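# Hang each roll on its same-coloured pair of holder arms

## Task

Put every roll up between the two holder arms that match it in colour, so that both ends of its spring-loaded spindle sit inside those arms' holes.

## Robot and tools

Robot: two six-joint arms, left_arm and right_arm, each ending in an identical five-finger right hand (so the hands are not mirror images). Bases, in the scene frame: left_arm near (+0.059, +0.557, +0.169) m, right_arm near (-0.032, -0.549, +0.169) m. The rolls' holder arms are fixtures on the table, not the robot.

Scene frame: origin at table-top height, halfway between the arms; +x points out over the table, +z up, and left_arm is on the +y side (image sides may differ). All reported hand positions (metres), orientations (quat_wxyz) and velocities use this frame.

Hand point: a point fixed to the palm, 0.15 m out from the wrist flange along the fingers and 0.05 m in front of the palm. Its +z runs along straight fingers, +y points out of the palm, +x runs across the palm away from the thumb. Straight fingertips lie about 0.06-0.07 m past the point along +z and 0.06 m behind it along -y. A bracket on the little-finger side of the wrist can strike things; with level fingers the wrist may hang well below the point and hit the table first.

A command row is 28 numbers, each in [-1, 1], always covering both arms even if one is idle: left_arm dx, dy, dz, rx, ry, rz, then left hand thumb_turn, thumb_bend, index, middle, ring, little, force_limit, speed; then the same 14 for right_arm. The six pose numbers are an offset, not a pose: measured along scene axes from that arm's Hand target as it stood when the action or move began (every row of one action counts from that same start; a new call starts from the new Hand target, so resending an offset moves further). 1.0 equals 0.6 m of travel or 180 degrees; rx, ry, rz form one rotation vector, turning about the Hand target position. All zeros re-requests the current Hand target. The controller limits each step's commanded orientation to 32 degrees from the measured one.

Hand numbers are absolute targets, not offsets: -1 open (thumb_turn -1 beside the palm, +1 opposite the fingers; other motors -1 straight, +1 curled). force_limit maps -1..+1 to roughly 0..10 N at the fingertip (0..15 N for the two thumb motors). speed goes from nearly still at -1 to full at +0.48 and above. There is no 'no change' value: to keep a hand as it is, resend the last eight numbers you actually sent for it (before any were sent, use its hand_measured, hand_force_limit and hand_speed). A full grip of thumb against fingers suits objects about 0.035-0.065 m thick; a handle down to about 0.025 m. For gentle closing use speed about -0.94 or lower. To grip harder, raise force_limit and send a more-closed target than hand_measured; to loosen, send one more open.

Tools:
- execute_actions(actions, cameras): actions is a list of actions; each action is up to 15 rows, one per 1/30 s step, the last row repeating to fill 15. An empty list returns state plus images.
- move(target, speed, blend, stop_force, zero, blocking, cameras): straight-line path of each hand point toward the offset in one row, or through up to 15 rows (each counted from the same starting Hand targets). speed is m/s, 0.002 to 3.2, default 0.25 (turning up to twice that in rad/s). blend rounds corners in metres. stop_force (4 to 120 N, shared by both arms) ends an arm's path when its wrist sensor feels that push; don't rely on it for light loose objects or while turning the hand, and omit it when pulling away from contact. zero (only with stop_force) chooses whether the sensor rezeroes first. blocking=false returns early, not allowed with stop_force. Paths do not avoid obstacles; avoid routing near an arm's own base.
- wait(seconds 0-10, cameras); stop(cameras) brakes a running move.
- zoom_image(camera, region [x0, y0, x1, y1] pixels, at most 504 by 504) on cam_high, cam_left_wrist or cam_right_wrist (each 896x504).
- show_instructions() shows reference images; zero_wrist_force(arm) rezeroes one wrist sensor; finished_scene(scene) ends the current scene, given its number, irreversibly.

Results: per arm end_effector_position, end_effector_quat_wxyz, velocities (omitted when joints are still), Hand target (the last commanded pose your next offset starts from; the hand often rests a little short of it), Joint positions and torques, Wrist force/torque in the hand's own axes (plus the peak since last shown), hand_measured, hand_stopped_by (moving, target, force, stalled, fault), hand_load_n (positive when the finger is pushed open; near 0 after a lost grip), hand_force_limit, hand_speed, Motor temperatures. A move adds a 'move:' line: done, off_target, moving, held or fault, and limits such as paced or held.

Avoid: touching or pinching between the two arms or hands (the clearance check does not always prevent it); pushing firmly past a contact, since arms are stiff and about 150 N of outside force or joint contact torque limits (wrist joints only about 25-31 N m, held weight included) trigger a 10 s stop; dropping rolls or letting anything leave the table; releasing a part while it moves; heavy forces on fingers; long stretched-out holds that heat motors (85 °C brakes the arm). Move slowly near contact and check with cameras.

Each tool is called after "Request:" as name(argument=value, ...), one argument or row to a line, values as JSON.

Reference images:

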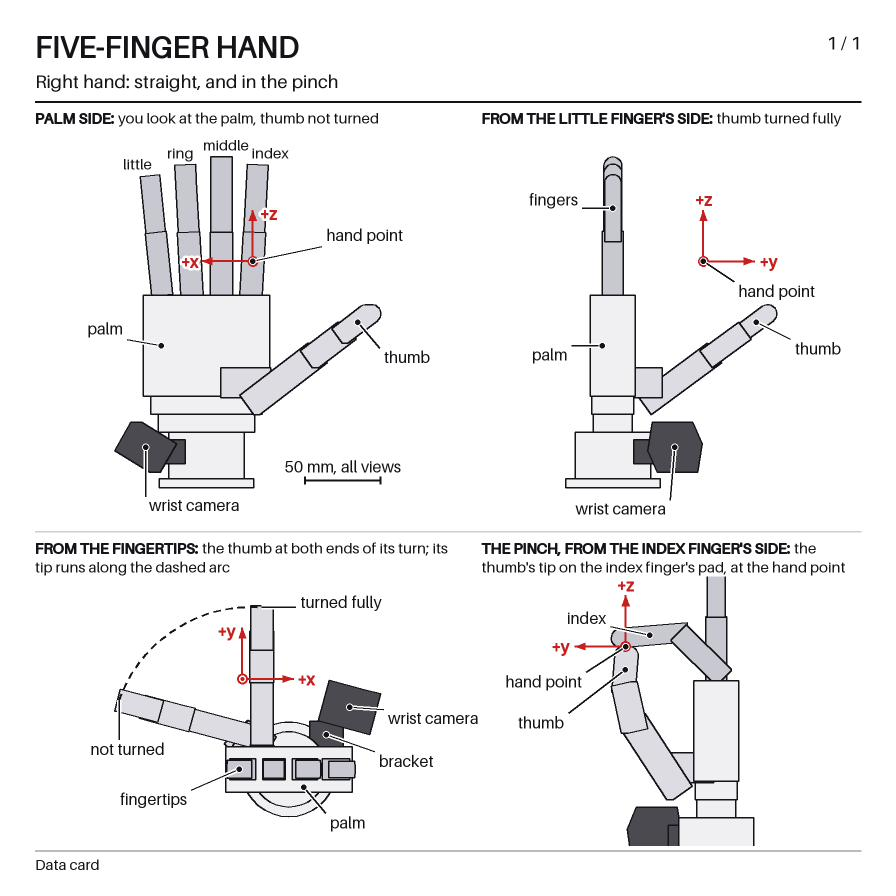

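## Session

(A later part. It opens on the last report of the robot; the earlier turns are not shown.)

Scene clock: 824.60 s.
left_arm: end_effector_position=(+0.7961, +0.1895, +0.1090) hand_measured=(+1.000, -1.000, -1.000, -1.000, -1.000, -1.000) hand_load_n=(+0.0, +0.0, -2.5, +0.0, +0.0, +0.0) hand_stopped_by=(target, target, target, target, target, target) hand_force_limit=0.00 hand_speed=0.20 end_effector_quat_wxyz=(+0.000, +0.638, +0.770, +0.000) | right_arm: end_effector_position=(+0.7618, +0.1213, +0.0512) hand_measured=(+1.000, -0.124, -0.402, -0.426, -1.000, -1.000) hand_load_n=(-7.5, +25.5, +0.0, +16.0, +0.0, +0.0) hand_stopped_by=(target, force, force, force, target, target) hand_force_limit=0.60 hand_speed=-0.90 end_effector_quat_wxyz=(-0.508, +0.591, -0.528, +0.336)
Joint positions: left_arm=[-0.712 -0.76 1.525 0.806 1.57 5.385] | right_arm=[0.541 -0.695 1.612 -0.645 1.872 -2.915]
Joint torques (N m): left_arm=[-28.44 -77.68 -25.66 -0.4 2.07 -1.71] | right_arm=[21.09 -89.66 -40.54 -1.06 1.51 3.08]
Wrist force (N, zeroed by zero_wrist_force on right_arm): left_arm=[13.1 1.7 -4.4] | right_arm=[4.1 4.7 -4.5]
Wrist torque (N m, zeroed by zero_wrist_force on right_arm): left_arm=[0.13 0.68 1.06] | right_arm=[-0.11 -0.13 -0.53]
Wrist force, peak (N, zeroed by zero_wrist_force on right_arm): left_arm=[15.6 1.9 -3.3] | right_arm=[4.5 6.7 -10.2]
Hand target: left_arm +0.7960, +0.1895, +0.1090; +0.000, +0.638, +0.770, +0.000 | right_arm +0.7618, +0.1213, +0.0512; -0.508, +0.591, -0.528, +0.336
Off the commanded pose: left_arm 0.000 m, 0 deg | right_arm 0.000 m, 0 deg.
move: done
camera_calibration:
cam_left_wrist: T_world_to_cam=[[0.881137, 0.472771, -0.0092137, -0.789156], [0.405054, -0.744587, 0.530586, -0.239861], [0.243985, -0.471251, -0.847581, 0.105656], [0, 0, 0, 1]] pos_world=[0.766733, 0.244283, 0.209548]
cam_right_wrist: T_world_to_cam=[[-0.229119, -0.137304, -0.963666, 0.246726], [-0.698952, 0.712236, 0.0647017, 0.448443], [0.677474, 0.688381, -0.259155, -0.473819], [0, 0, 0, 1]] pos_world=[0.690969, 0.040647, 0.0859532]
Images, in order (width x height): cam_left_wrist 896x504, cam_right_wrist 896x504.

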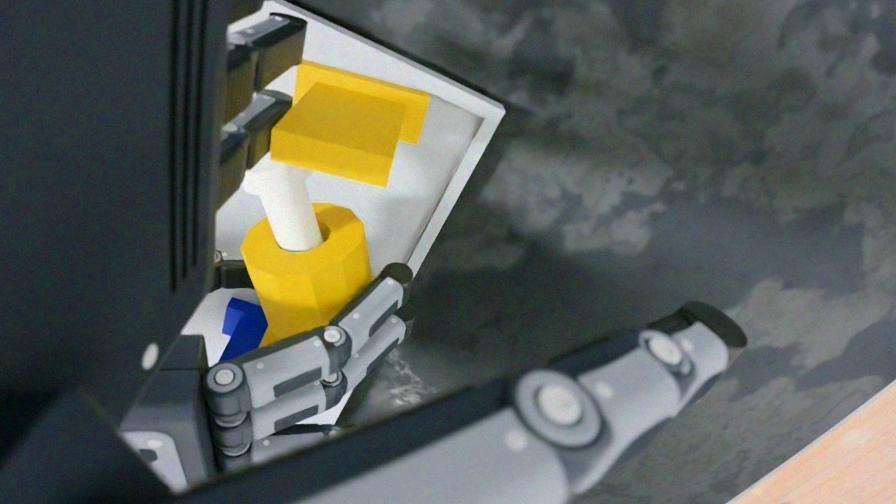

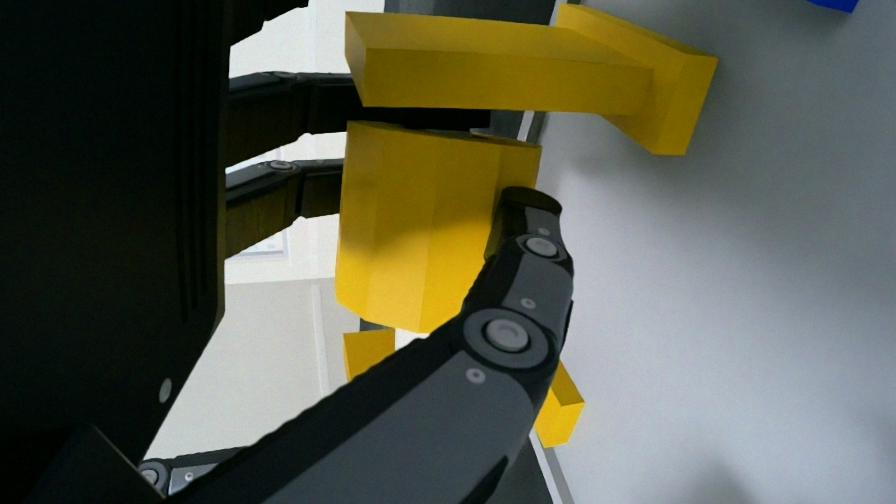

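Request:
move(
  target=[
    [-0.004,0.03,0,0,0,0,1,-1,-1,-1,-1,-1,0,0.2,0,0,0,0,0,0,1,0.25,-0.15,-0.15,-1,-1,0.6,-0.9],
    [-0.012,0.045,0,0,0,0,1,-1,-1,-1,-1,-1,0,0.2,-0.0091,-0.0067,0,0,0,0.05,1,0.25,-0.15,-0.15,-1,-1,0.6,-0.9],
  ],
  speed=0.04,
  cameras=["cam_left_wrist","cam_right_wrist"],
)

Request:
zoom_image(
  camera="cam_left_wrist",
  region=[200, 60, 440, 300],
)

Request:
zoom_image(
  camera="cam_right_wrist",
  region=[290, 60, 560, 420],
)

Scene clock: 831.27 s.
left_arm: end_effector_position=(+0.7889, +0.2165, +0.1090) hand_measured=(+1.000, -1.000, -1.000, -1.000, -1.000, -1.000) hand_load_n=(+0.0, +0.0, +0.0, +0.0, +0.0, +0.0) hand_stopped_by=(target, target, target, target, target, target) hand_force_limit=0.00 hand_speed=0.20 end_effector_quat_wxyz=(+0.000, +0.638, +0.770, +0.000) | right_arm: end_effector_position=(+0.7564, +0.1172, +0.0512) hand_measured=(+1.000, -0.124, -0.402, -0.426, -1.000, -1.000) hand_load_n=(+3.5, +21.0, +2.5, +15.5, +0.0, +0.0) hand_stopped_by=(target, force, force, force, target, target) hand_force_limit=0.60 hand_speed=-0.90 end_effector_quat_wxyz=(-0.533, +0.631, -0.480, +0.296)
Joint positions: left_arm=[-0.69 -0.783 1.571 0.782 1.57 5.407] | right_arm=[0.491 -0.714 1.656 -0.68 1.672 -2.971]
Joint torques (N m): left_arm=[13.4 -93.41 -18.25 0.93 -0.57 1.2] | right_arm=[-17.89 -98.51 -16.72 -3.97 -2.17 -2.47]
Wrist force (N, zeroed by zero_wrist_force on right_arm): left_arm=[-0.3 1.6 -0.6] | right_arm=[-2.3 0.4 1.3]
Wrist torque (N m, zeroed by zero_wrist_force on right_arm): left_arm=[0.30 0.04 0.36] | right_arm=[-0.08 0.18 -0.12]
Wrist force, peak (N, zeroed by zero_wrist_force on right_arm): left_arm=[13.6 2.0 -3.8] | right_arm=[3.9 5.3 -4.9]
Hand target: left_arm +0.7888, +0.2165, +0.1090; +0.000, +0.638, +0.770, +0.000 | right_arm +0.7563, +0.1172, +0.0512; -0.533, +0.631, -0.480, +0.296
Off the commanded pose: left_arm 0.000 m, 0 deg | right_arm 0.000 m, 0 deg.
move: done
camera_calibration:
cam_left_wrist: T_world_to_cam=[[0.881159, 0.472728, -0.00928781, -0.795567], [0.405062, -0.744607, 0.530552, -0.216835], [0.243891, -0.471263, -0.847601, 0.120215], [0, 0, 0, 1]] pos_world=[0.759533, 0.271283, 0.209548]
cam_right_wrist: T_world_to_cam=[[-0.204838, -0.171423, -0.963668, 0.230583], [-0.801697, 0.594218, 0.0647065, 0.539051], [0.561536, 0.785824, -0.259147, -0.391174], [0, 0, 0, 1]] pos_world=[0.699046, 0.0266078, 0.0859532]
Images, in order (width x height): cam_left_wrist 896x504, cam_right_wrist 896x504.

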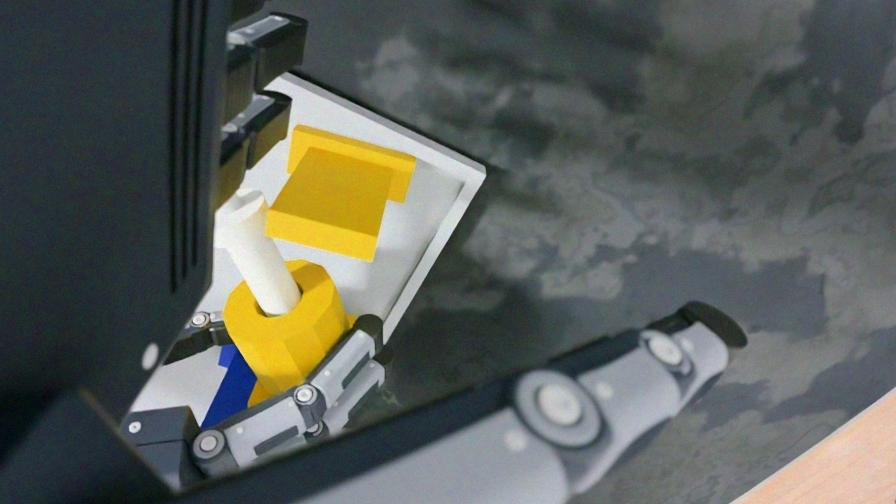

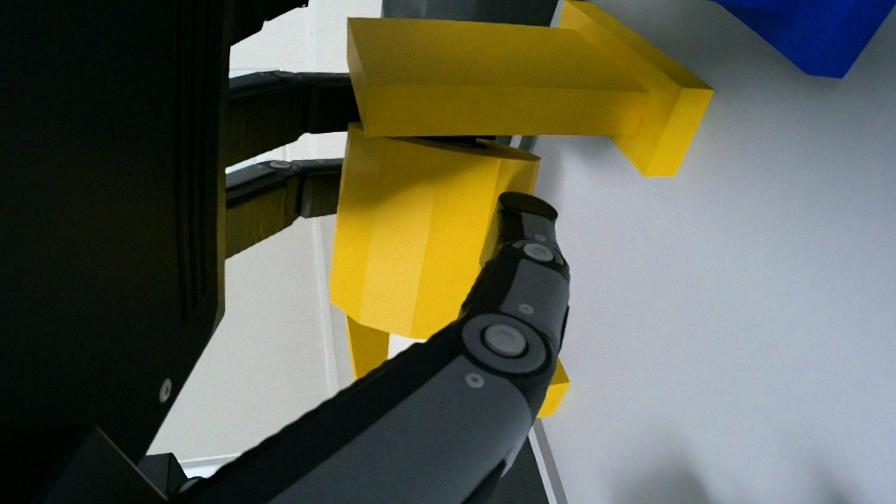

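Scaled by 2.100 from the camera's 896x504 image, which has a finer 1280x720 frame.

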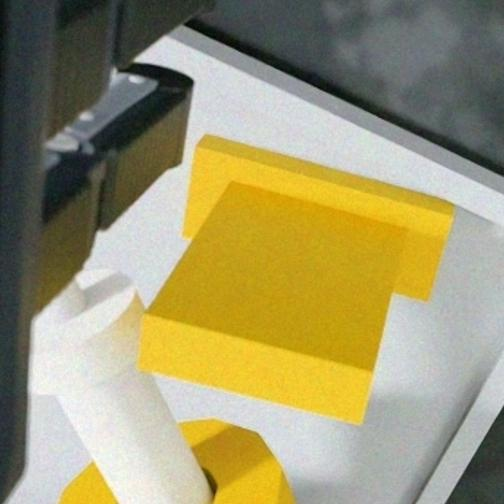

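Scaled by 1.400 from the camera's 896x504 image, which has a finer 1280x720 frame.

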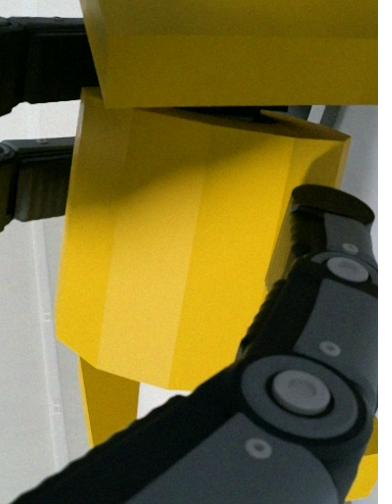

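Request:
move(
  target=[-0.0481,0.1425,0.185,0,0,0,1,-1,-1,-1,-1,-1,0,0.2,0,0,0,0,0,0,1,0.25,-0.15,-0.15,-1,-1,0.6,-0.9],
  speed=0.2,
  cameras=["cam_left_wrist"],
)

Request:
zoom_image(
  camera="cam_left_wrist",
  region=[260, 180, 440, 360],
)

Scene clock: 834.10 s.
left_arm: end_effector_position=(+0.7600, +0.3019, +0.2199) hand_measured=(+1.000, -1.000, -1.000, -1.000, -1.000, -1.000) hand_load_n=(+0.0, +0.0, +0.0, +0.0, +0.0, +0.0) hand_stopped_by=(target, target, target, target, target, target) hand_force_limit=0.00 hand_speed=0.20 end_effector_quat_wxyz=(+0.000, +0.638, +0.770, +0.000) | right_arm: end_effector_position=(+0.7563, +0.1172, +0.0512) hand_measured=(+1.000, -0.124, -0.402, -0.426, -1.000, -1.000) hand_load_n=(+3.0, +21.0, +3.0, +15.5, +0.0, +0.0) hand_stopped_by=(target, force, force, force, target, target) hand_force_limit=0.60 hand_speed=-0.90 end_effector_quat_wxyz=(-0.533, +0.631, -0.480, +0.296)
Joint positions: left_arm=[-0.616 -0.981 1.688 0.863 1.57 5.481] | right_arm=[0.49 -0.714 1.656 -0.681 1.671 -2.971]
Joint torques (N m): left_arm=[12.07 -78.61 -20.55 6.58 1 1.92] | right_arm=[-17.69 -97.66 -16.32 -4.2 -1.64 -1.81]
Wrist force (N, zeroed by zero_wrist_force on right_arm): left_arm=[-0.6 1.7 -0.5] | right_arm=[-2.1 -0.2 1.6]
Wrist torque (N m, zeroed by zero_wrist_force on right_arm): left_arm=[0.31 0.04 0.03] | right_arm=[-0.18 0.14 -0.12]
Wrist force, peak (N, zeroed by zero_wrist_force on right_arm): left_arm=[0.2 1.7 -1.8] | right_arm=[-2.6 -0.3 1.7]
Hand target: left_arm +0.7600, +0.3020, +0.2200; +0.000, +0.638, +0.770, +0.000 | right_arm +0.7563, +0.1172, +0.0512; -0.533, +0.631, -0.480, +0.296
Off the commanded pose: left_arm 0.000 m, 0 deg | right_arm 0.000 m, 0 deg.
move: done
camera_calibration:
cam_left_wrist: T_world_to_cam=[[0.881159, 0.472729, -0.0092883, -0.809578], [0.405063, -0.744606, 0.530552, -0.200344], [0.243891, -0.471263, -0.847601, 0.261531], [0, 0, 0, 1]] pos_world=[0.730733, 0.356783, 0.320448]
Images, in order (width x height): cam_left_wrist 896x504.

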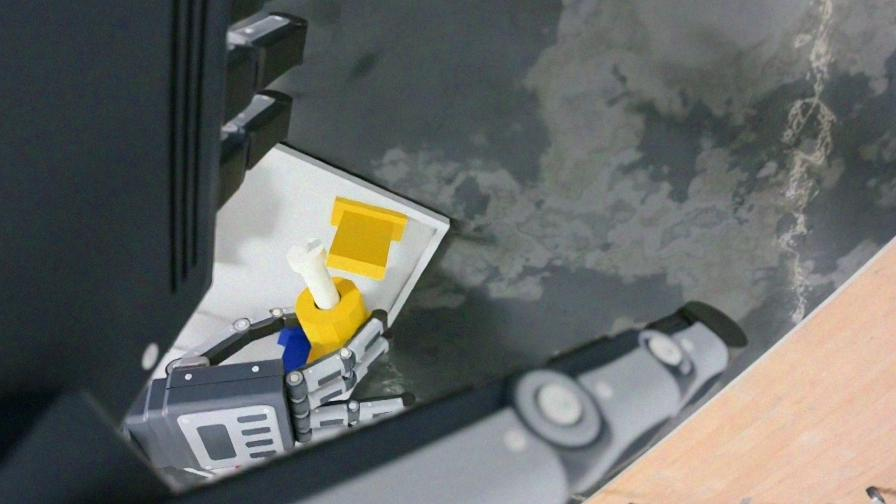

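Scaled by 2.800 from the camera's 896x504 image, which has a finer 1280x720 frame.

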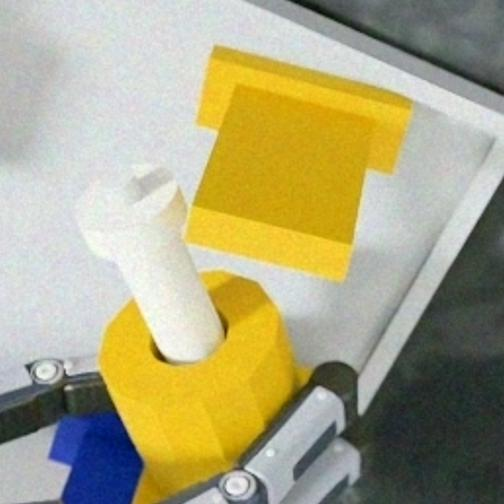

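Request:
move(
  target=[
    [0,0,0,0,0,0,1,-1,-1,-1,-1,-1,0,0.2,-0.007,0.0113,0,0,0,0,1,0.25,-0.15,-0.15,-1,-1,0.6,-0.9],
    [0,0,0,0,0,0,1,-1,-1,-1,-1,-1,0,0.2,-0.015,0.0147,0,0,0,-0.0278,1,0.25,-0.15,-0.15,-1,-1,0.6,-0.9],
  ],
  speed=0.04,
  cameras=["cam_left_wrist","cam_right_wrist"],
)

Request:
zoom_image(
  camera="cam_left_wrist",
  region=[260, 180, 440, 360],
)

Request:
zoom_image(
  camera="cam_right_wrist",
  region=[290, 0, 650, 360],
)

Scene clock: 841.37 s.
left_arm: end_effector_position=(+0.7600, +0.3020, +0.2200) hand_measured=(+1.000, -1.000, -1.000, -1.000, -1.000, -1.000) hand_load_n=(+0.0, +0.0, +0.0, +0.0, +0.0, +0.0) hand_stopped_by=(target, target, target, target, target, target) hand_force_limit=0.00 hand_speed=0.20 end_effector_quat_wxyz=(+0.000, +0.638, +0.770, +0.000) | right_arm: end_effector_position=(+0.7474, +0.1261, +0.0512) hand_measured=(+1.000, -0.124, -0.402, -0.426, -1.000, -1.000) hand_load_n=(+3.0, +21.0, +3.0, +15.0, +0.0, +0.0) hand_stopped_by=(target, force, force, force, target, target) hand_force_limit=0.60 hand_speed=-0.90 end_effector_quat_wxyz=(-0.520, +0.610, -0.507, +0.318)
Joint positions: left_arm=[-0.616 -0.981 1.688 0.863 1.57 5.481] | right_arm=[0.534 -0.709 1.644 -0.668 1.798 -2.936]
Joint torques (N m): left_arm=[10.95 -82.44 -20.07 7.12 0.77 2.25] | right_arm=[21.82 -79.8 -34.1 0.91 1.5 1.91]
Wrist force (N, zeroed by zero_wrist_force on right_arm): left_arm=[-0.7 1.5 -0.6] | right_arm=[-1.0 0.0 0.5]
Wrist torque (N m, zeroed by zero_wrist_force on right_arm): left_arm=[0.29 0.06 0.01] | right_arm=[-0.12 0.18 -0.31]
Wrist force, peak (N, zeroed by zero_wrist_force on right_arm): left_arm=[-0.9 2.3 -0.6] | right_arm=[-2.5 0.1 1.8]
Hand target: left_arm +0.7600, +0.3020, +0.2200; +0.000, +0.638, +0.770, +0.000 | right_arm +0.7473, +0.1261, +0.0512; -0.520, +0.609, -0.507, +0.319
Off the commanded pose: left_arm 0.000 m, 0 deg | right_arm 0.000 m, 0 deg.
move: done
camera_calibration:
cam_left_wrist: T_world_to_cam=[[0.881159, 0.472728, -0.00928781, -0.809577], [0.405062, -0.744607, 0.530552, -0.200397], [0.243891, -0.471263, -0.847601, 0.261616], [0, 0, 0, 1]] pos_world=[0.730733, 0.356783, 0.320548]
cam_right_wrist: T_world_to_cam=[[-0.218955, -0.152969, -0.96367, 0.238455], [-0.746979, 0.661693, 0.0646864, 0.477239], [0.627759, 0.734005, -0.259145, -0.435923], [0, 0, 0, 1]] pos_world=[0.682353, 0.0406597, 0.0859532]
Images, in order (width x height): cam_left_wrist 896x504, cam_right_wrist 896x504.

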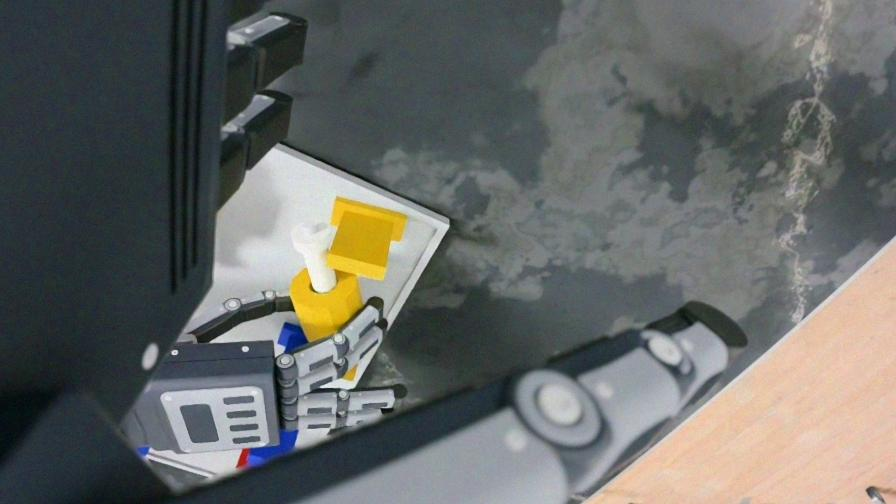

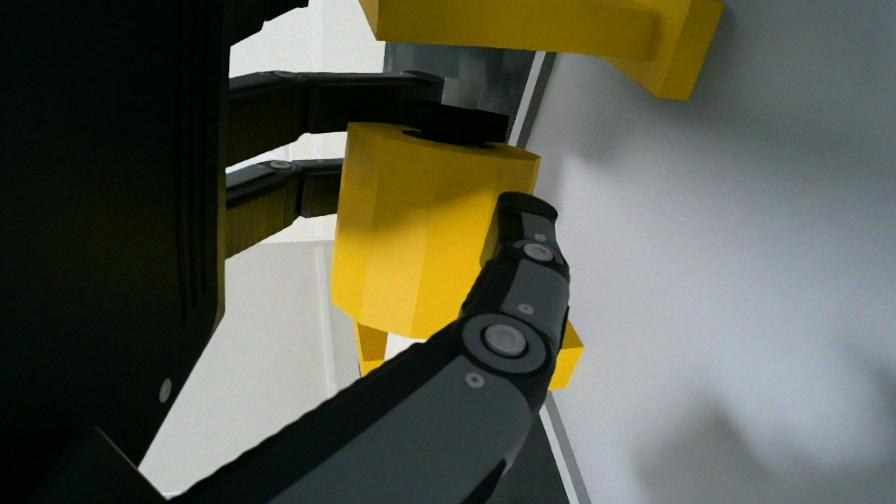

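Scaled by 2.800 from the camera's 896x504 image, which has a finer 1280x720 frame.

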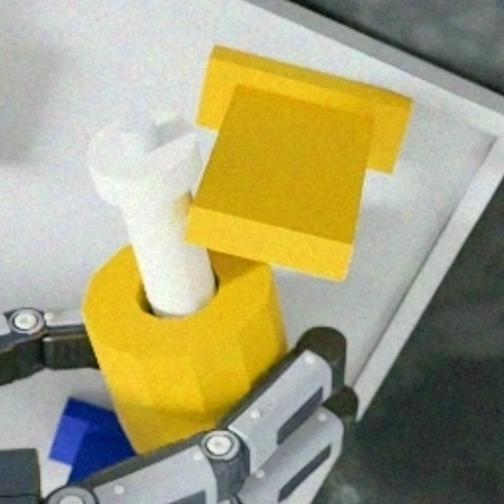

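Scaled by 1.400 from the camera's 896x504 image, which has a finer 1280x720 frame.

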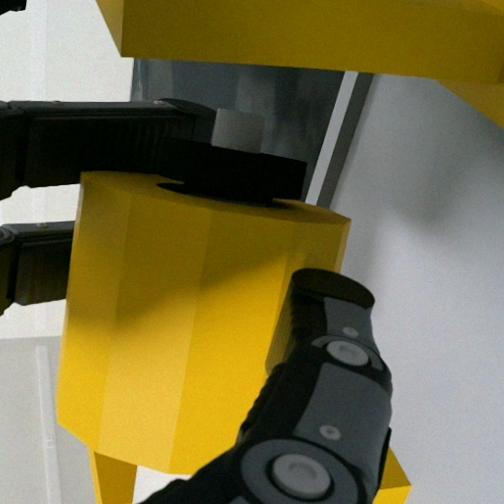

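Request:
move(
  target=[0,0,0,0,0,0,1,-1,-1,-1,-1,-1,0,0.2,0.0141,-0.0241,0,0,0,0,1,0.25,-0.15,-0.15,-1,-1,0.6,-0.9],
  speed=0.02,
  stop_force=4,
  cameras=["cam_left_wrist","cam_right_wrist"],
)

Request:
zoom_image(
  camera="cam_left_wrist",
  region=[260, 180, 440, 360],
)

Request:
zoom_image(
  camera="cam_right_wrist",
  region=[290, 0, 650, 360],
)

Scene clock: 844.83 s.
left_arm: end_effector_position=(+0.7600, +0.3020, +0.2200) hand_measured=(+1.000, -1.000, -1.000, -1.000, -1.000, -1.000) hand_load_n=(+0.0, +0.0, +0.0, +0.0, +0.0, +0.0) hand_stopped_by=(target, target, target, target, target, target) hand_force_limit=0.00 hand_speed=0.20 end_effector_quat_wxyz=(+0.000, +0.638, +0.770, +0.000) | right_arm: end_effector_position=(+0.7551, +0.1128, +0.0512) hand_measured=(+1.000, -0.124, -0.402, -0.426, -1.000, -1.000) hand_load_n=(+3.0, +20.0, +3.0, +14.5, +0.0, +0.0) hand_stopped_by=(target, force, force, force, target, target) hand_force_limit=0.60 hand_speed=-0.90 end_effector_quat_wxyz=(-0.520, +0.609, -0.507, +0.319)
Joint positions: left_arm=[-0.616 -0.981 1.688 0.863 1.57 5.481] | right_arm=[0.514 -0.713 1.653 -0.674 1.779 -2.942]
Joint torques (N m): left_arm=[9.4 -82.27 -19.81 6.71 1.09 1.34] | right_arm=[17.72 -80.87 -32.76 0.82 2.57 1.7]
Wrist force (N, zeroed by zero_wrist_force on right_arm): left_arm=[-0.9 1.6 -0.4] | right_arm=[-3.9 -0.6 0.3]
Wrist torque (N m, zeroed by zero_wrist_force on right_arm): left_arm=[0.28 0.09 0.00] | right_arm=[-0.15 0.13 -0.36]
Wrist force, peak (N, zeroed by zero_wrist_force on right_arm): left_arm=[-0.9 1.8 -1.1] | right_arm=[-7.4 -1.0 0.0]
Hand target: left_arm +0.7600, +0.3020, +0.2200; +0.000, +0.638, +0.770, +0.000 | right_arm +0.7551, +0.1128, +0.0512; -0.520, +0.609, -0.507, +0.318 (not the last commanded pose)
Off the commanded pose: left_arm 0.000 m, 0 deg | right_arm 0.001 m, 0 deg.
move: contact (right_arm)
camera_calibration:
cam_left_wrist: T_world_to_cam=[[0.881159, 0.472728, -0.00928781, -0.809577], [0.405062, -0.744607, 0.530552, -0.200397], [0.243891, -0.471263, -0.847601, 0.261616], [0, 0, 0, 1]] pos_world=[0.730733, 0.356783, 0.320548]
cam_right_wrist: T_world_to_cam=[[-0.218993, -0.152956, -0.963663, 0.238169], [-0.74693, 0.661747, 0.0647055, 0.491763], [0.627804, 0.733959, -0.259165, -0.431159], [0, 0, 0, 1]] pos_world=[0.690153, 0.0274596, 0.0859532]
Images, in order (width x height): cam_left_wrist 896x504, cam_right_wrist 896x504.

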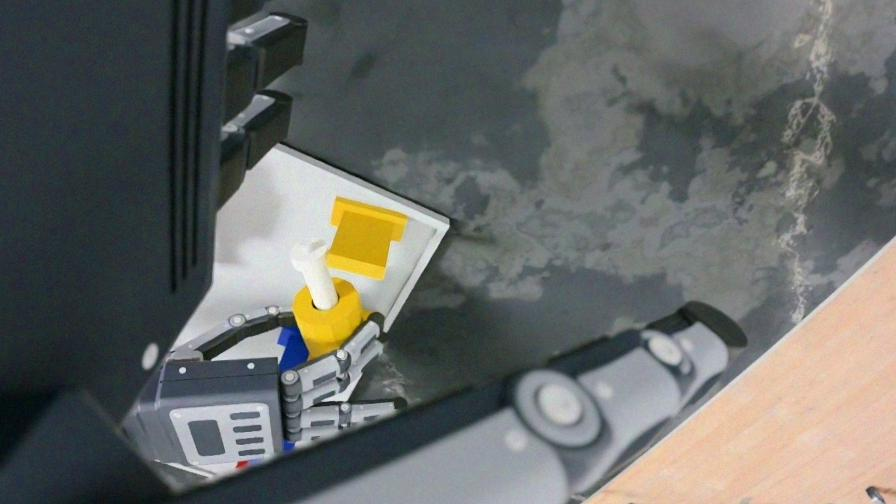

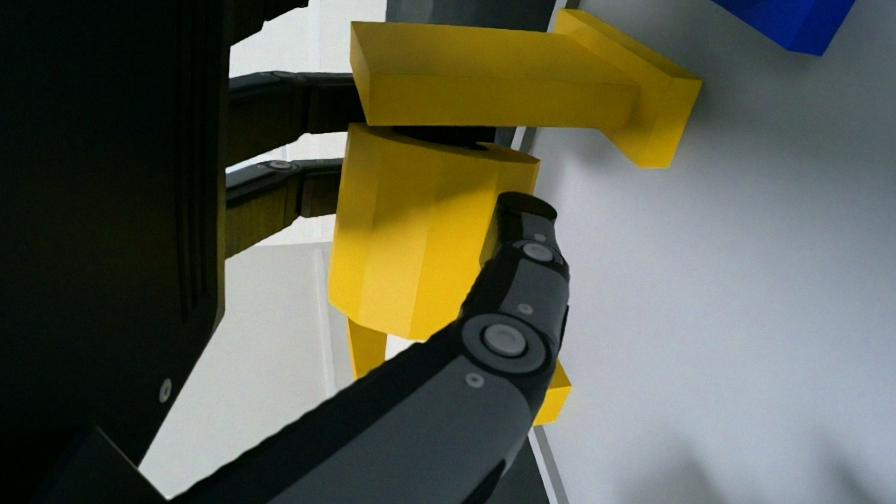

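Scaled by 2.800 from the camera's 896x504 image, which has a finer 1280x720 frame.

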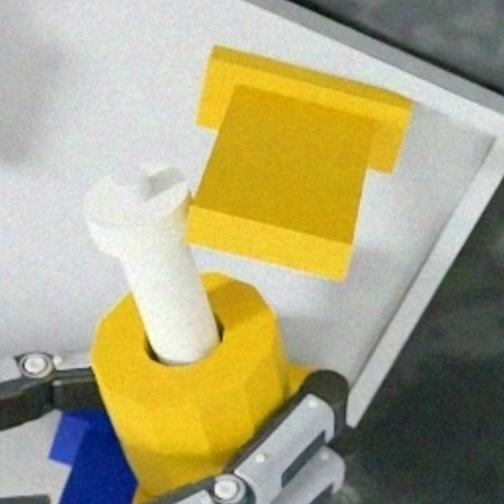

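Scaled by 1.400 from the camera's 896x504 image, which has a finer 1280x720 frame.

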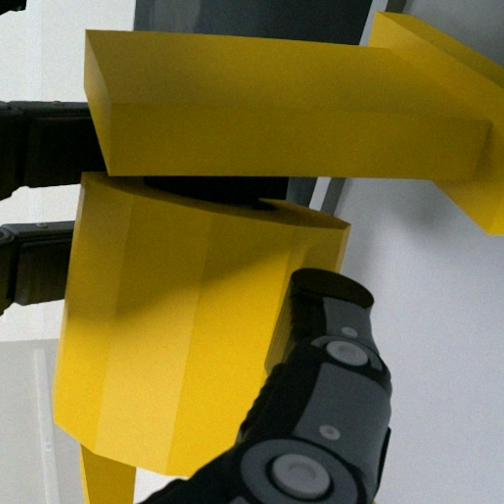

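Request:
move(
  target=[0.0177,-0.1343,-0.185,0,0,0,1,-1,-1,-1,-1,-1,0,0.2,0,0,0,0,0,0,1,0.25,-0.15,-0.15,-1,-1,0.6,-0.9],
  speed=0.15,
  cameras=["cam_left_wrist"],
)

Request:
zoom_image(
  camera="cam_left_wrist",
  region=[200, 60, 440, 300],
)

Scene clock: 850.40 s.
left_arm: end_effector_position=(+0.7706, +0.2215, +0.1091) hand_measured=(+1.000, -1.000, -1.000, -1.000, -1.000, -1.000) hand_load_n=(+0.0, +0.0, +0.0, +0.0, +0.0, +0.0) hand_stopped_by=(target, target, target, target, target, target) hand_force_limit=0.00 hand_speed=0.20 end_effector_quat_wxyz=(+0.000, +0.638, +0.770, +0.000) | right_arm: end_effector_position=(+0.7551, +0.1128, +0.0512) hand_measured=(+1.000, -0.124, -0.402, -0.426, -1.000, -1.000) hand_load_n=(+3.0, +20.5, +3.0, +14.0, +0.0, +0.0) hand_stopped_by=(target, force, force, force, target, target) hand_force_limit=0.60 hand_speed=-0.90 end_effector_quat_wxyz=(-0.520, +0.609, -0.507, +0.318)
Joint positions: left_arm=[-0.701 -0.804 1.616 0.758 1.57 5.396] | right_arm=[0.514 -0.713 1.653 -0.674 1.779 -2.942]
Joint torques (N m): left_arm=[-22.3 -78.11 -31.59 1.09 -1.02 -2.55] | right_arm=[18.4 -80.23 -32.49 1.14 0.09 1.59]
Wrist force (N, zeroed by zero_wrist_force on right_arm): left_arm=[-0.3 1.7 -0.5] | right_arm=[-3.8 -0.5 0.6]
Wrist torque (N m, zeroed by zero_wrist_force on right_arm): left_arm=[0.30 0.04 0.37] | right_arm=[-0.16 0.12 -0.36]
Wrist force, peak (N, zeroed by zero_wrist_force on right_arm): left_arm=[0.1 2.0 -1.4] | right_arm=[-4.5 -0.5 0.0]
Hand target: left_arm +0.7706, +0.2214, +0.1090; +0.000, +0.638, +0.770, +0.000 | right_arm +0.7551, +0.1128, +0.0512; -0.520, +0.609, -0.507, +0.318
Off the commanded pose: left_arm 0.000 m, 0 deg | right_arm 0.000 m, 0 deg.
move: done
camera_calibration:
cam_left_wrist: T_world_to_cam=[[0.881137, 0.472771, -0.0092137, -0.781903], [0.405054, -0.744587, 0.530586, -0.205799], [0.243985, -0.471251, -0.847581, 0.127018], [0, 0, 0, 1]] pos_world=[0.741333, 0.276283, 0.209648]
Images, in order (width x height): cam_left_wrist 896x504.

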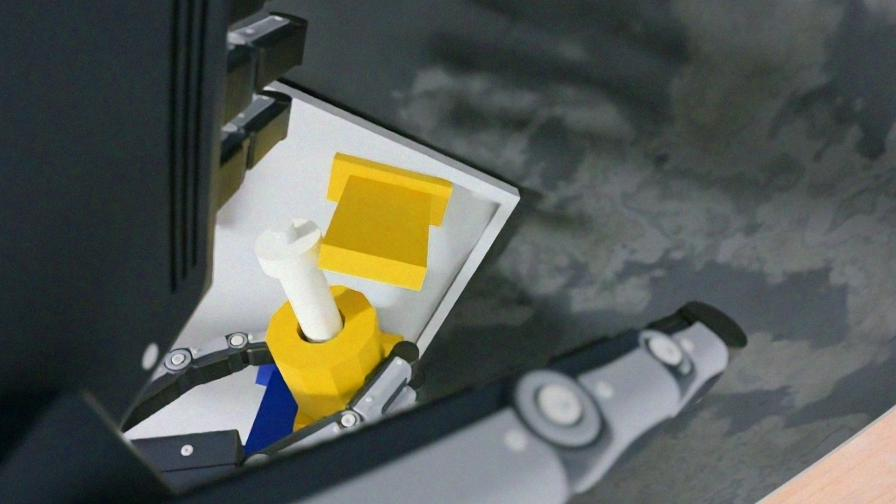

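Scaled by 2.100 from the camera's 896x504 image, which has a finer 1280x720 frame.

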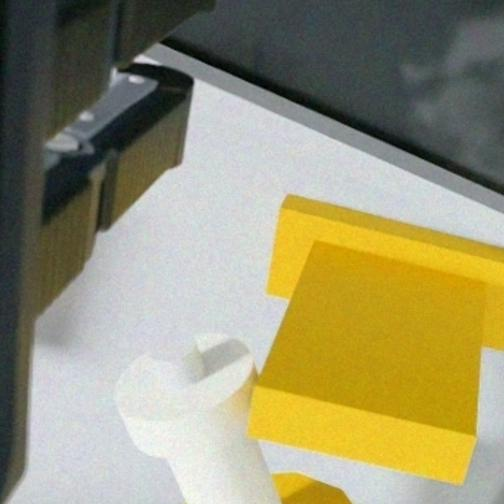

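Request:
move(
  target=[0.0052,-0.05,0,0,0,0,1,-1,-1,-1,-1,-1,0,0.2,0,0,0,0,0,0,1,0.25,-0.15,-0.15,-1,-1,0.6,-0.9],
  speed=0.05,
  stop_force=5,
  cameras=["cam_left_wrist"],
)

Request:
zoom_image(
  camera="cam_left_wrist",
  region=[200, 60, 380, 240],
)

Scene clock: 853.33 s.
left_arm: end_effector_position=(+0.7737, +0.1914, +0.1090) hand_measured=(+1.000, -1.000, -1.000, -1.000, -1.000, -1.000) hand_load_n=(+0.0, +0.0, +0.0, +0.0, +0.0, +0.0) hand_stopped_by=(target, target, target, target, target, target) hand_force_limit=0.00 hand_speed=0.20 end_effector_quat_wxyz=(+0.000, +0.638, +0.770, +0.000) | right_arm: end_effector_position=(+0.7551, +0.1128, +0.0512) hand_measured=(+1.000, -0.124, -0.402, -0.426, -1.000, -1.000) hand_load_n=(+3.0, +20.0, +3.0, +14.5, +0.0, +0.0) hand_stopped_by=(target, force, force, force, target, target) hand_force_limit=0.60 hand_speed=-0.90 end_effector_quat_wxyz=(-0.520, +0.609, -0.507, +0.318)
Joint positions: left_arm=[-0.73 -0.785 1.576 0.779 1.57 5.367] | right_arm=[0.514 -0.713 1.653 -0.674 1.779 -2.942]
Joint torques (N m): left_arm=[-20.85 -74.66 -31.4 6.61 -1.13 -3.07] | right_arm=[17.04 -80.93 -31.86 1.4 -0.61 1.52]
Wrist force (N, zeroed by zero_wrist_force on right_arm): left_arm=[-0.7 1.2 -0.6] | right_arm=[-3.7 0.0 0.0]
Wrist torque (N m, zeroed by zero_wrist_force on right_arm): left_arm=[0.25 0.07 0.35] | right_arm=[-0.04 0.12 -0.34]
Wrist force, peak (N, zeroed by zero_wrist_force on right_arm): left_arm=[-0.6 2.0 -0.5] | right_arm=[-4.3 -0.4 -0.1]
Hand target: left_arm +0.7737, +0.1914, +0.1090; +0.000, +0.638, +0.770, +0.000 | right_arm +0.7551, +0.1128, +0.0512; -0.520, +0.609, -0.507, +0.318
Off the commanded pose: left_arm 0.000 m, 0 deg | right_arm 0.000 m, 0 deg.
move: done
camera_calibration:
cam_left_wrist: T_world_to_cam=[[0.881159, 0.472728, -0.00928781, -0.770443], [0.405062, -0.744607, 0.530552, -0.229334], [0.243891, -0.471263, -0.847601, 0.112116], [0, 0, 0, 1]] pos_world=[0.744433, 0.246283, 0.209548]
Images, in order (width x height): cam_left_wrist 896x504.

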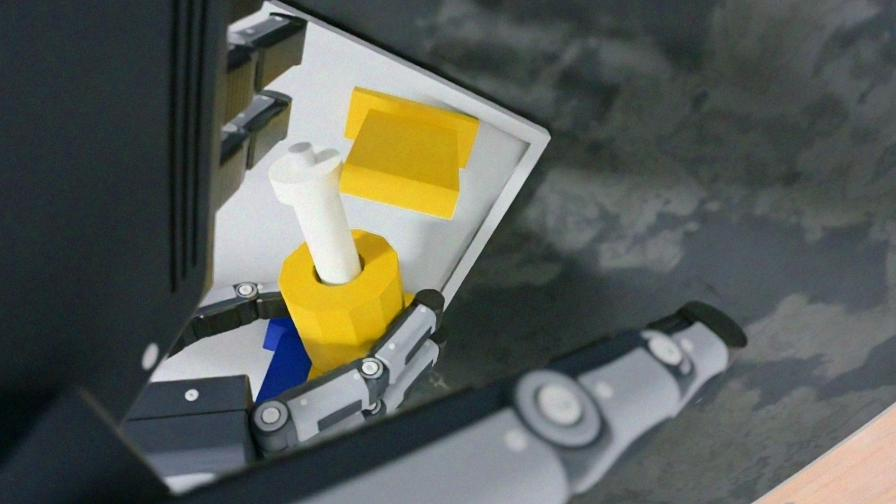

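Scaled by 2.800 from the camera's 896x504 image, which has a finer 1280x720 frame.

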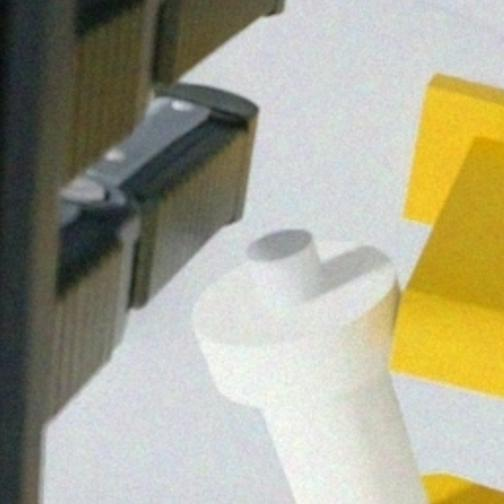

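Request:
move(
  target=[0.0065,-0.0318,0,0,0,0,1,-1,-1,-1,-1,-1,0,0.2,0,0,0,0,0,0,1,0.25,-0.15,-0.15,-1,-1,0.6,-0.9],
  speed=0.015,
  stop_force=4,
  cameras=["cam_left_wrist"],
)

Request:
zoom_image(
  camera="cam_left_wrist",
  region=[200, 60, 380, 240],
)

Scene clock: 856.37 s.
left_arm: end_effector_position=(+0.7754, +0.1831, +0.1090) hand_measured=(+1.000, -1.000, -1.000, -1.000, -1.000, -1.000) hand_load_n=(+0.0, +0.0, +0.5, +0.0, +0.0, +0.0) hand_stopped_by=(target, target, target, target, target, target) hand_force_limit=0.00 hand_speed=0.20 end_effector_quat_wxyz=(+0.000, +0.638, +0.770, +0.000) | right_arm: end_effector_position=(+0.7551, +0.1128, +0.0512) hand_measured=(+1.000, -0.124, -0.402, -0.426, -1.000, -1.000) hand_load_n=(+3.0, +20.5, +3.0, +14.0, +0.0, +0.0) hand_stopped_by=(target, force, force, force, target, target) hand_force_limit=0.60 hand_speed=-0.90 end_effector_quat_wxyz=(-0.520, +0.609, -0.507, +0.318)
Joint positions: left_arm=[-0.737 -0.779 1.563 0.786 1.57 5.36] | right_arm=[0.514 -0.713 1.653 -0.674 1.779 -2.942]
Joint torques (N m): left_arm=[11.88 -96.75 -21.28 -0.09 -0.98 0.77] | right_arm=[17.08 -84 -32.07 0.97 -0.68 1.33]
Wrist force (N, zeroed by zero_wrist_force on right_arm): left_arm=[3.6 -0.3 -0.6] | right_arm=[-2.9 -0.3 -0.1]
Wrist torque (N m, zeroed by zero_wrist_force on right_arm): left_arm=[0.47 0.23 0.63] | right_arm=[-0.14 0.11 -0.32]
Wrist force, peak (N, zeroed by zero_wrist_force on right_arm): left_arm=[4.1 -0.6 -0.6] | right_arm=[-4.2 -0.6 -0.1]
Hand target: left_arm +0.7754, +0.1831, +0.1090; +0.000, +0.638, +0.770, +0.000 (not the last commanded pose) | right_arm +0.7551, +0.1128, +0.0512; -0.520, +0.609, -0.507, +0.318
Off the commanded pose: left_arm 0.011 m, 0 deg | right_arm 0.000 m, 0 deg.
move: contact (left_arm)
camera_calibration:
cam_left_wrist: T_world_to_cam=[[0.881112, 0.472817, -0.00929507, -0.768002], [0.405172, -0.744625, 0.530442, -0.236258], [0.243881, -0.471145, -0.84767, 0.107784], [0, 0, 0, 1]] pos_world=[0.746134, 0.237983, 0.209548]
Images, in order (width x height): cam_left_wrist 896x504.

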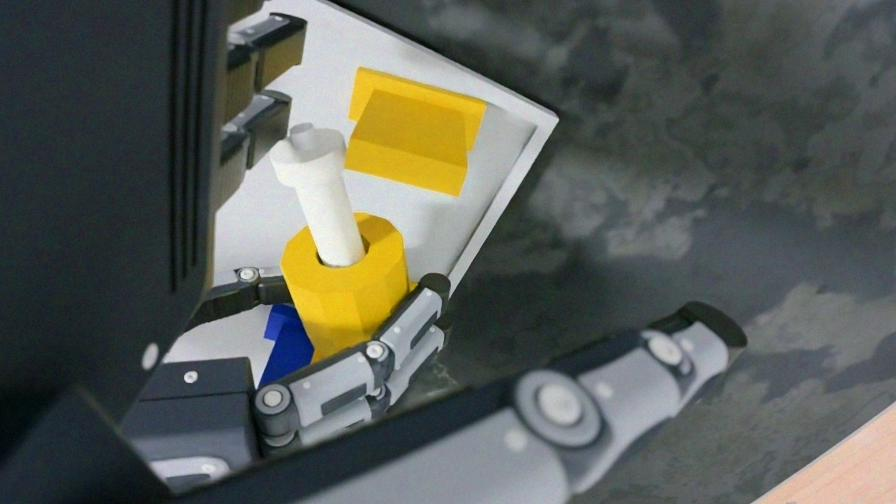

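Scaled by 2.800 from the camera's 896x504 image, which has a finer 1280x720 frame.

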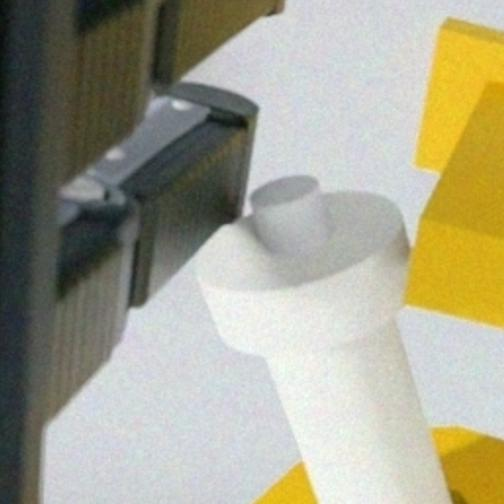

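Request:
move(
  target=[0.0097,-0.0123,0,0,0,0,1,-1,-1,-1,-1,-1,0,0.2,0,0,0,0,0,0,1,0.25,-0.15,-0.15,-1,-1,0.6,-0.9],
  speed=0.015,
  stop_force=9,
  cameras=["cam_left_wrist","cam_right_wrist"],
)

Request:
zoom_image(
  camera="cam_left_wrist",
  region=[200, 60, 380, 240],
)

Scene clock: 858.77 s.
left_arm: end_effector_position=(+0.7812, +0.1757, +0.1090) hand_measured=(+1.000, -1.000, -1.000, -1.000, -1.000, -1.000) hand_load_n=(+0.0, +0.0, +1.0, +0.0, +0.0, +0.0) hand_stopped_by=(target, target, target, target, target, target) hand_force_limit=0.00 hand_speed=0.20 end_effector_quat_wxyz=(+0.000, +0.638, +0.770, +0.000) | right_arm: end_effector_position=(+0.7551, +0.1128, +0.0512) hand_measured=(+1.000, -0.124, -0.402, -0.426, -1.000, -1.000) hand_load_n=(+2.5, +20.0, +3.0, +14.0, +0.0, +0.0) hand_stopped_by=(target, force, force, force, target, target) hand_force_limit=0.60 hand_speed=-0.90 end_effector_quat_wxyz=(-0.520, +0.609, -0.507, +0.318)
Joint positions: left_arm=[-0.739 -0.768 1.542 0.797 1.57 5.358] | right_arm=[0.514 -0.713 1.653 -0.674 1.779 -2.942]
Joint torques (N m): left_arm=[-23.54 -78.78 -37.58 3.18 -0.8 -3.51] | right_arm=[16.57 -87.7 -31.79 1.21 -0.63 1.62]
Wrist force (N, zeroed by zero_wrist_force on right_arm): left_arm=[6.8 -3.1 -1.1] | right_arm=[-1.2 -0.5 1.2]
Wrist torque (N m, zeroed by zero_wrist_force on right_arm): left_arm=[0.58 0.47 0.81] | right_arm=[-0.14 0.13 -0.29]
Wrist force, peak (N, zeroed by zero_wrist_force on right_arm): left_arm=[7.3 -3.0 -0.8] | right_arm=[-3.7 -0.1 -0.5]
Hand target: left_arm +0.7812, +0.1757, +0.1090; +0.000, +0.638, +0.770, +0.000 | right_arm +0.7551, +0.1128, +0.0512; -0.520, +0.609, -0.507, +0.318
Off the commanded pose: left_arm 0.000 m, 0 deg | right_arm 0.000 m, 0 deg.
move: done
camera_calibration:
cam_left_wrist: T_world_to_cam=[[0.881112, 0.472817, -0.00929507, -0.769613], [0.405172, -0.744625, 0.530442, -0.244118], [0.243881, -0.471145, -0.84767, 0.102883], [0, 0, 0, 1]] pos_world=[0.751934, 0.230583, 0.209548]
cam_right_wrist: T_world_to_cam=[[-0.218993, -0.152956, -0.963663, 0.238169], [-0.74693, 0.661747, 0.0647055, 0.491763], [0.627804, 0.733959, -0.259165, -0.431159], [0, 0, 0, 1]] pos_world=[0.690153, 0.0274596, 0.0859532]
Images, in order (width x height): cam_left_wrist 896x504, cam_right_wrist 896x504.

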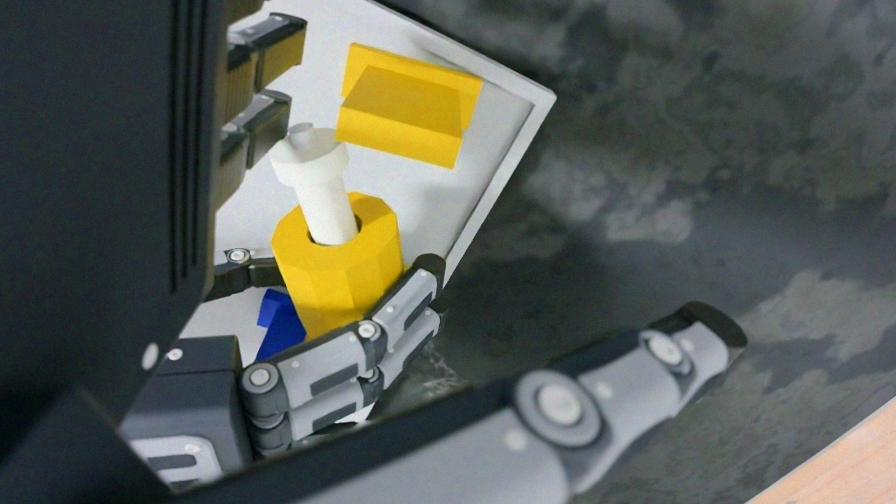

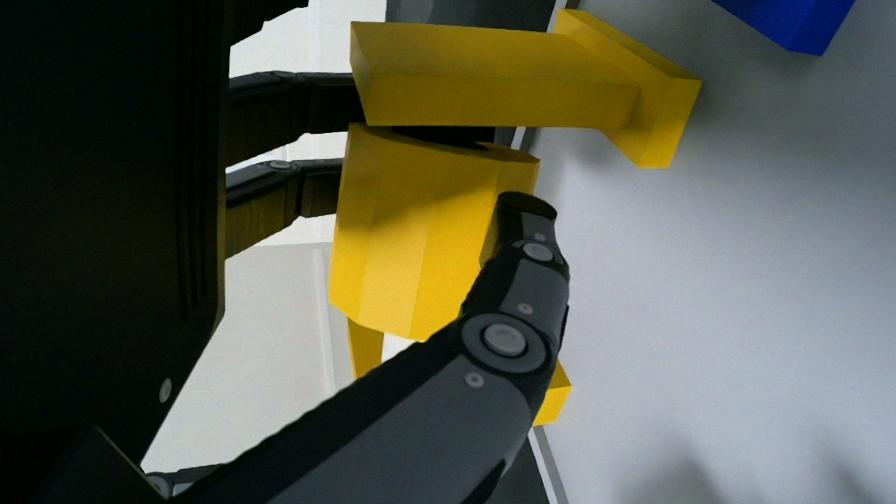

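Scaled by 2.800 from the camera's 896x504 image, which has a finer 1280x720 frame.

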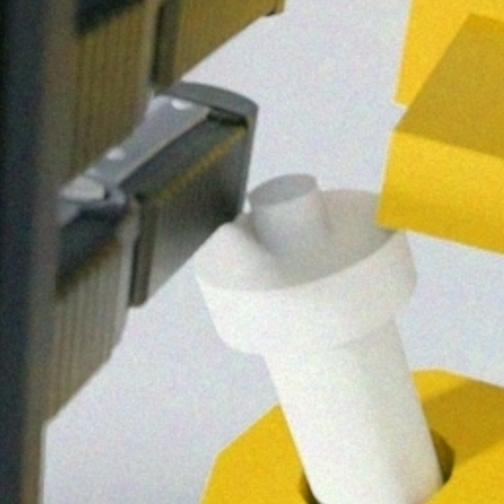

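Request:
move(
  target=[0.0144,0.0064,0,0,0,0,1,-1,-1,-1,-1,-1,0,0.2,0.004,0.0046,0,0,0,-0.0278,1,0.25,-0.15,-0.15,-1,-1,0.6,-0.9],
  speed=0.02,
  stop_force=7,
  cameras=["cam_left_wrist"],
)

Request:
zoom_image(
  camera="cam_left_wrist",
  region=[200, 60, 380, 240],
)

Scene clock: 863.33 s.
left_arm: end_effector_position=(+0.7899, +0.1796, +0.1090) hand_measured=(+1.000, -1.000, -1.000, -1.000, -1.000, -1.000) hand_load_n=(+0.5, +0.0, +0.5, +0.0, +0.0, +0.0) hand_stopped_by=(target, target, target, target, target, target) hand_force_limit=0.00 hand_speed=0.20 end_effector_quat_wxyz=(+0.000, +0.638, +0.770, +0.000) | right_arm: end_effector_position=(+0.7575, +0.1155, +0.0512) hand_measured=(+1.000, -0.124, -0.402, -0.426, -1.000, -1.000) hand_load_n=(+2.5, +20.5, +3.0, +14.5, +0.0, +0.0) hand_stopped_by=(target, force, force, force, target, target) hand_force_limit=0.60 hand_speed=-0.90 end_effector_quat_wxyz=(-0.505, +0.587, -0.533, +0.341)
Joint positions: left_arm=[-0.727 -0.761 1.527 0.805 1.57 5.37] | right_arm=[0.543 -0.701 1.625 -0.65 1.891 -2.909]
Joint torques (N m): left_arm=[7.44 -79.68 -38.8 1.82 0.7 0.88] | right_arm=[20.03 -83.63 -33.59 0.89 1.99 2.27]
Wrist force (N, zeroed by zero_wrist_force on right_arm): left_arm=[10.5 -3.2 -1.2] | right_arm=[-1.1 0.8 0.4]
Wrist torque (N m, zeroed by zero_wrist_force on right_arm): left_arm=[0.56 0.60 1.01] | right_arm=[-0.06 0.14 -0.27]
Wrist force, peak (N, zeroed by zero_wrist_force on right_arm): left_arm=[10.8 -2.9 -1.0] | right_arm=[-3.6 0.9 -0.8]
Hand target: left_arm +0.7899, +0.1796, +0.1090; +0.000, +0.638, +0.770, +0.000 | right_arm +0.7575, +0.1155, +0.0512; -0.505, +0.587, -0.533, +0.341
Off the commanded pose: left_arm 0.000 m, 0 deg | right_arm 0.000 m, 0 deg.
move: done
camera_calibration:
cam_left_wrist: T_world_to_cam=[[0.881112, 0.472817, -0.00929507, -0.778987], [0.405172, -0.744625, 0.530442, -0.244773], [0.243881, -0.471145, -0.84767, 0.102576], [0, 0, 0, 1]] pos_world=[0.760534, 0.234383, 0.209548]
Images, in order (width x height): cam_left_wrist 896x504.

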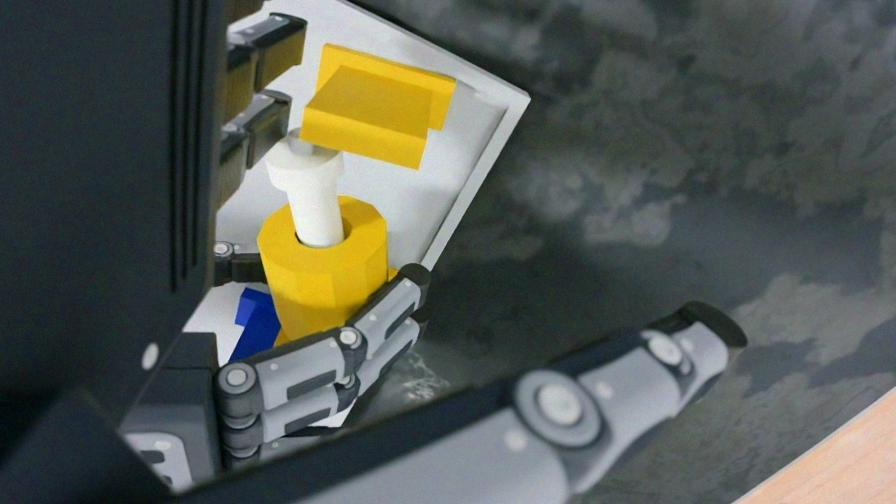

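Scaled by 2.800 from the camera's 896x504 image, which has a finer 1280x720 frame.

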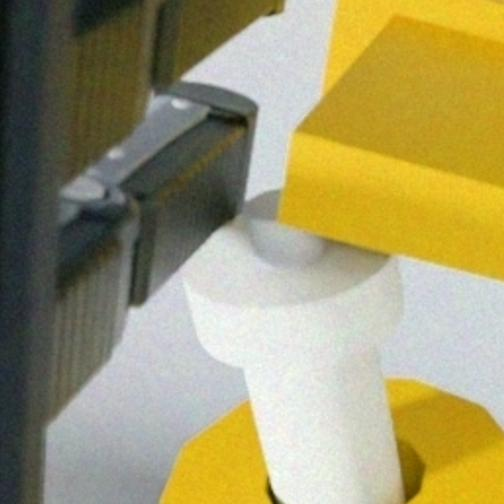

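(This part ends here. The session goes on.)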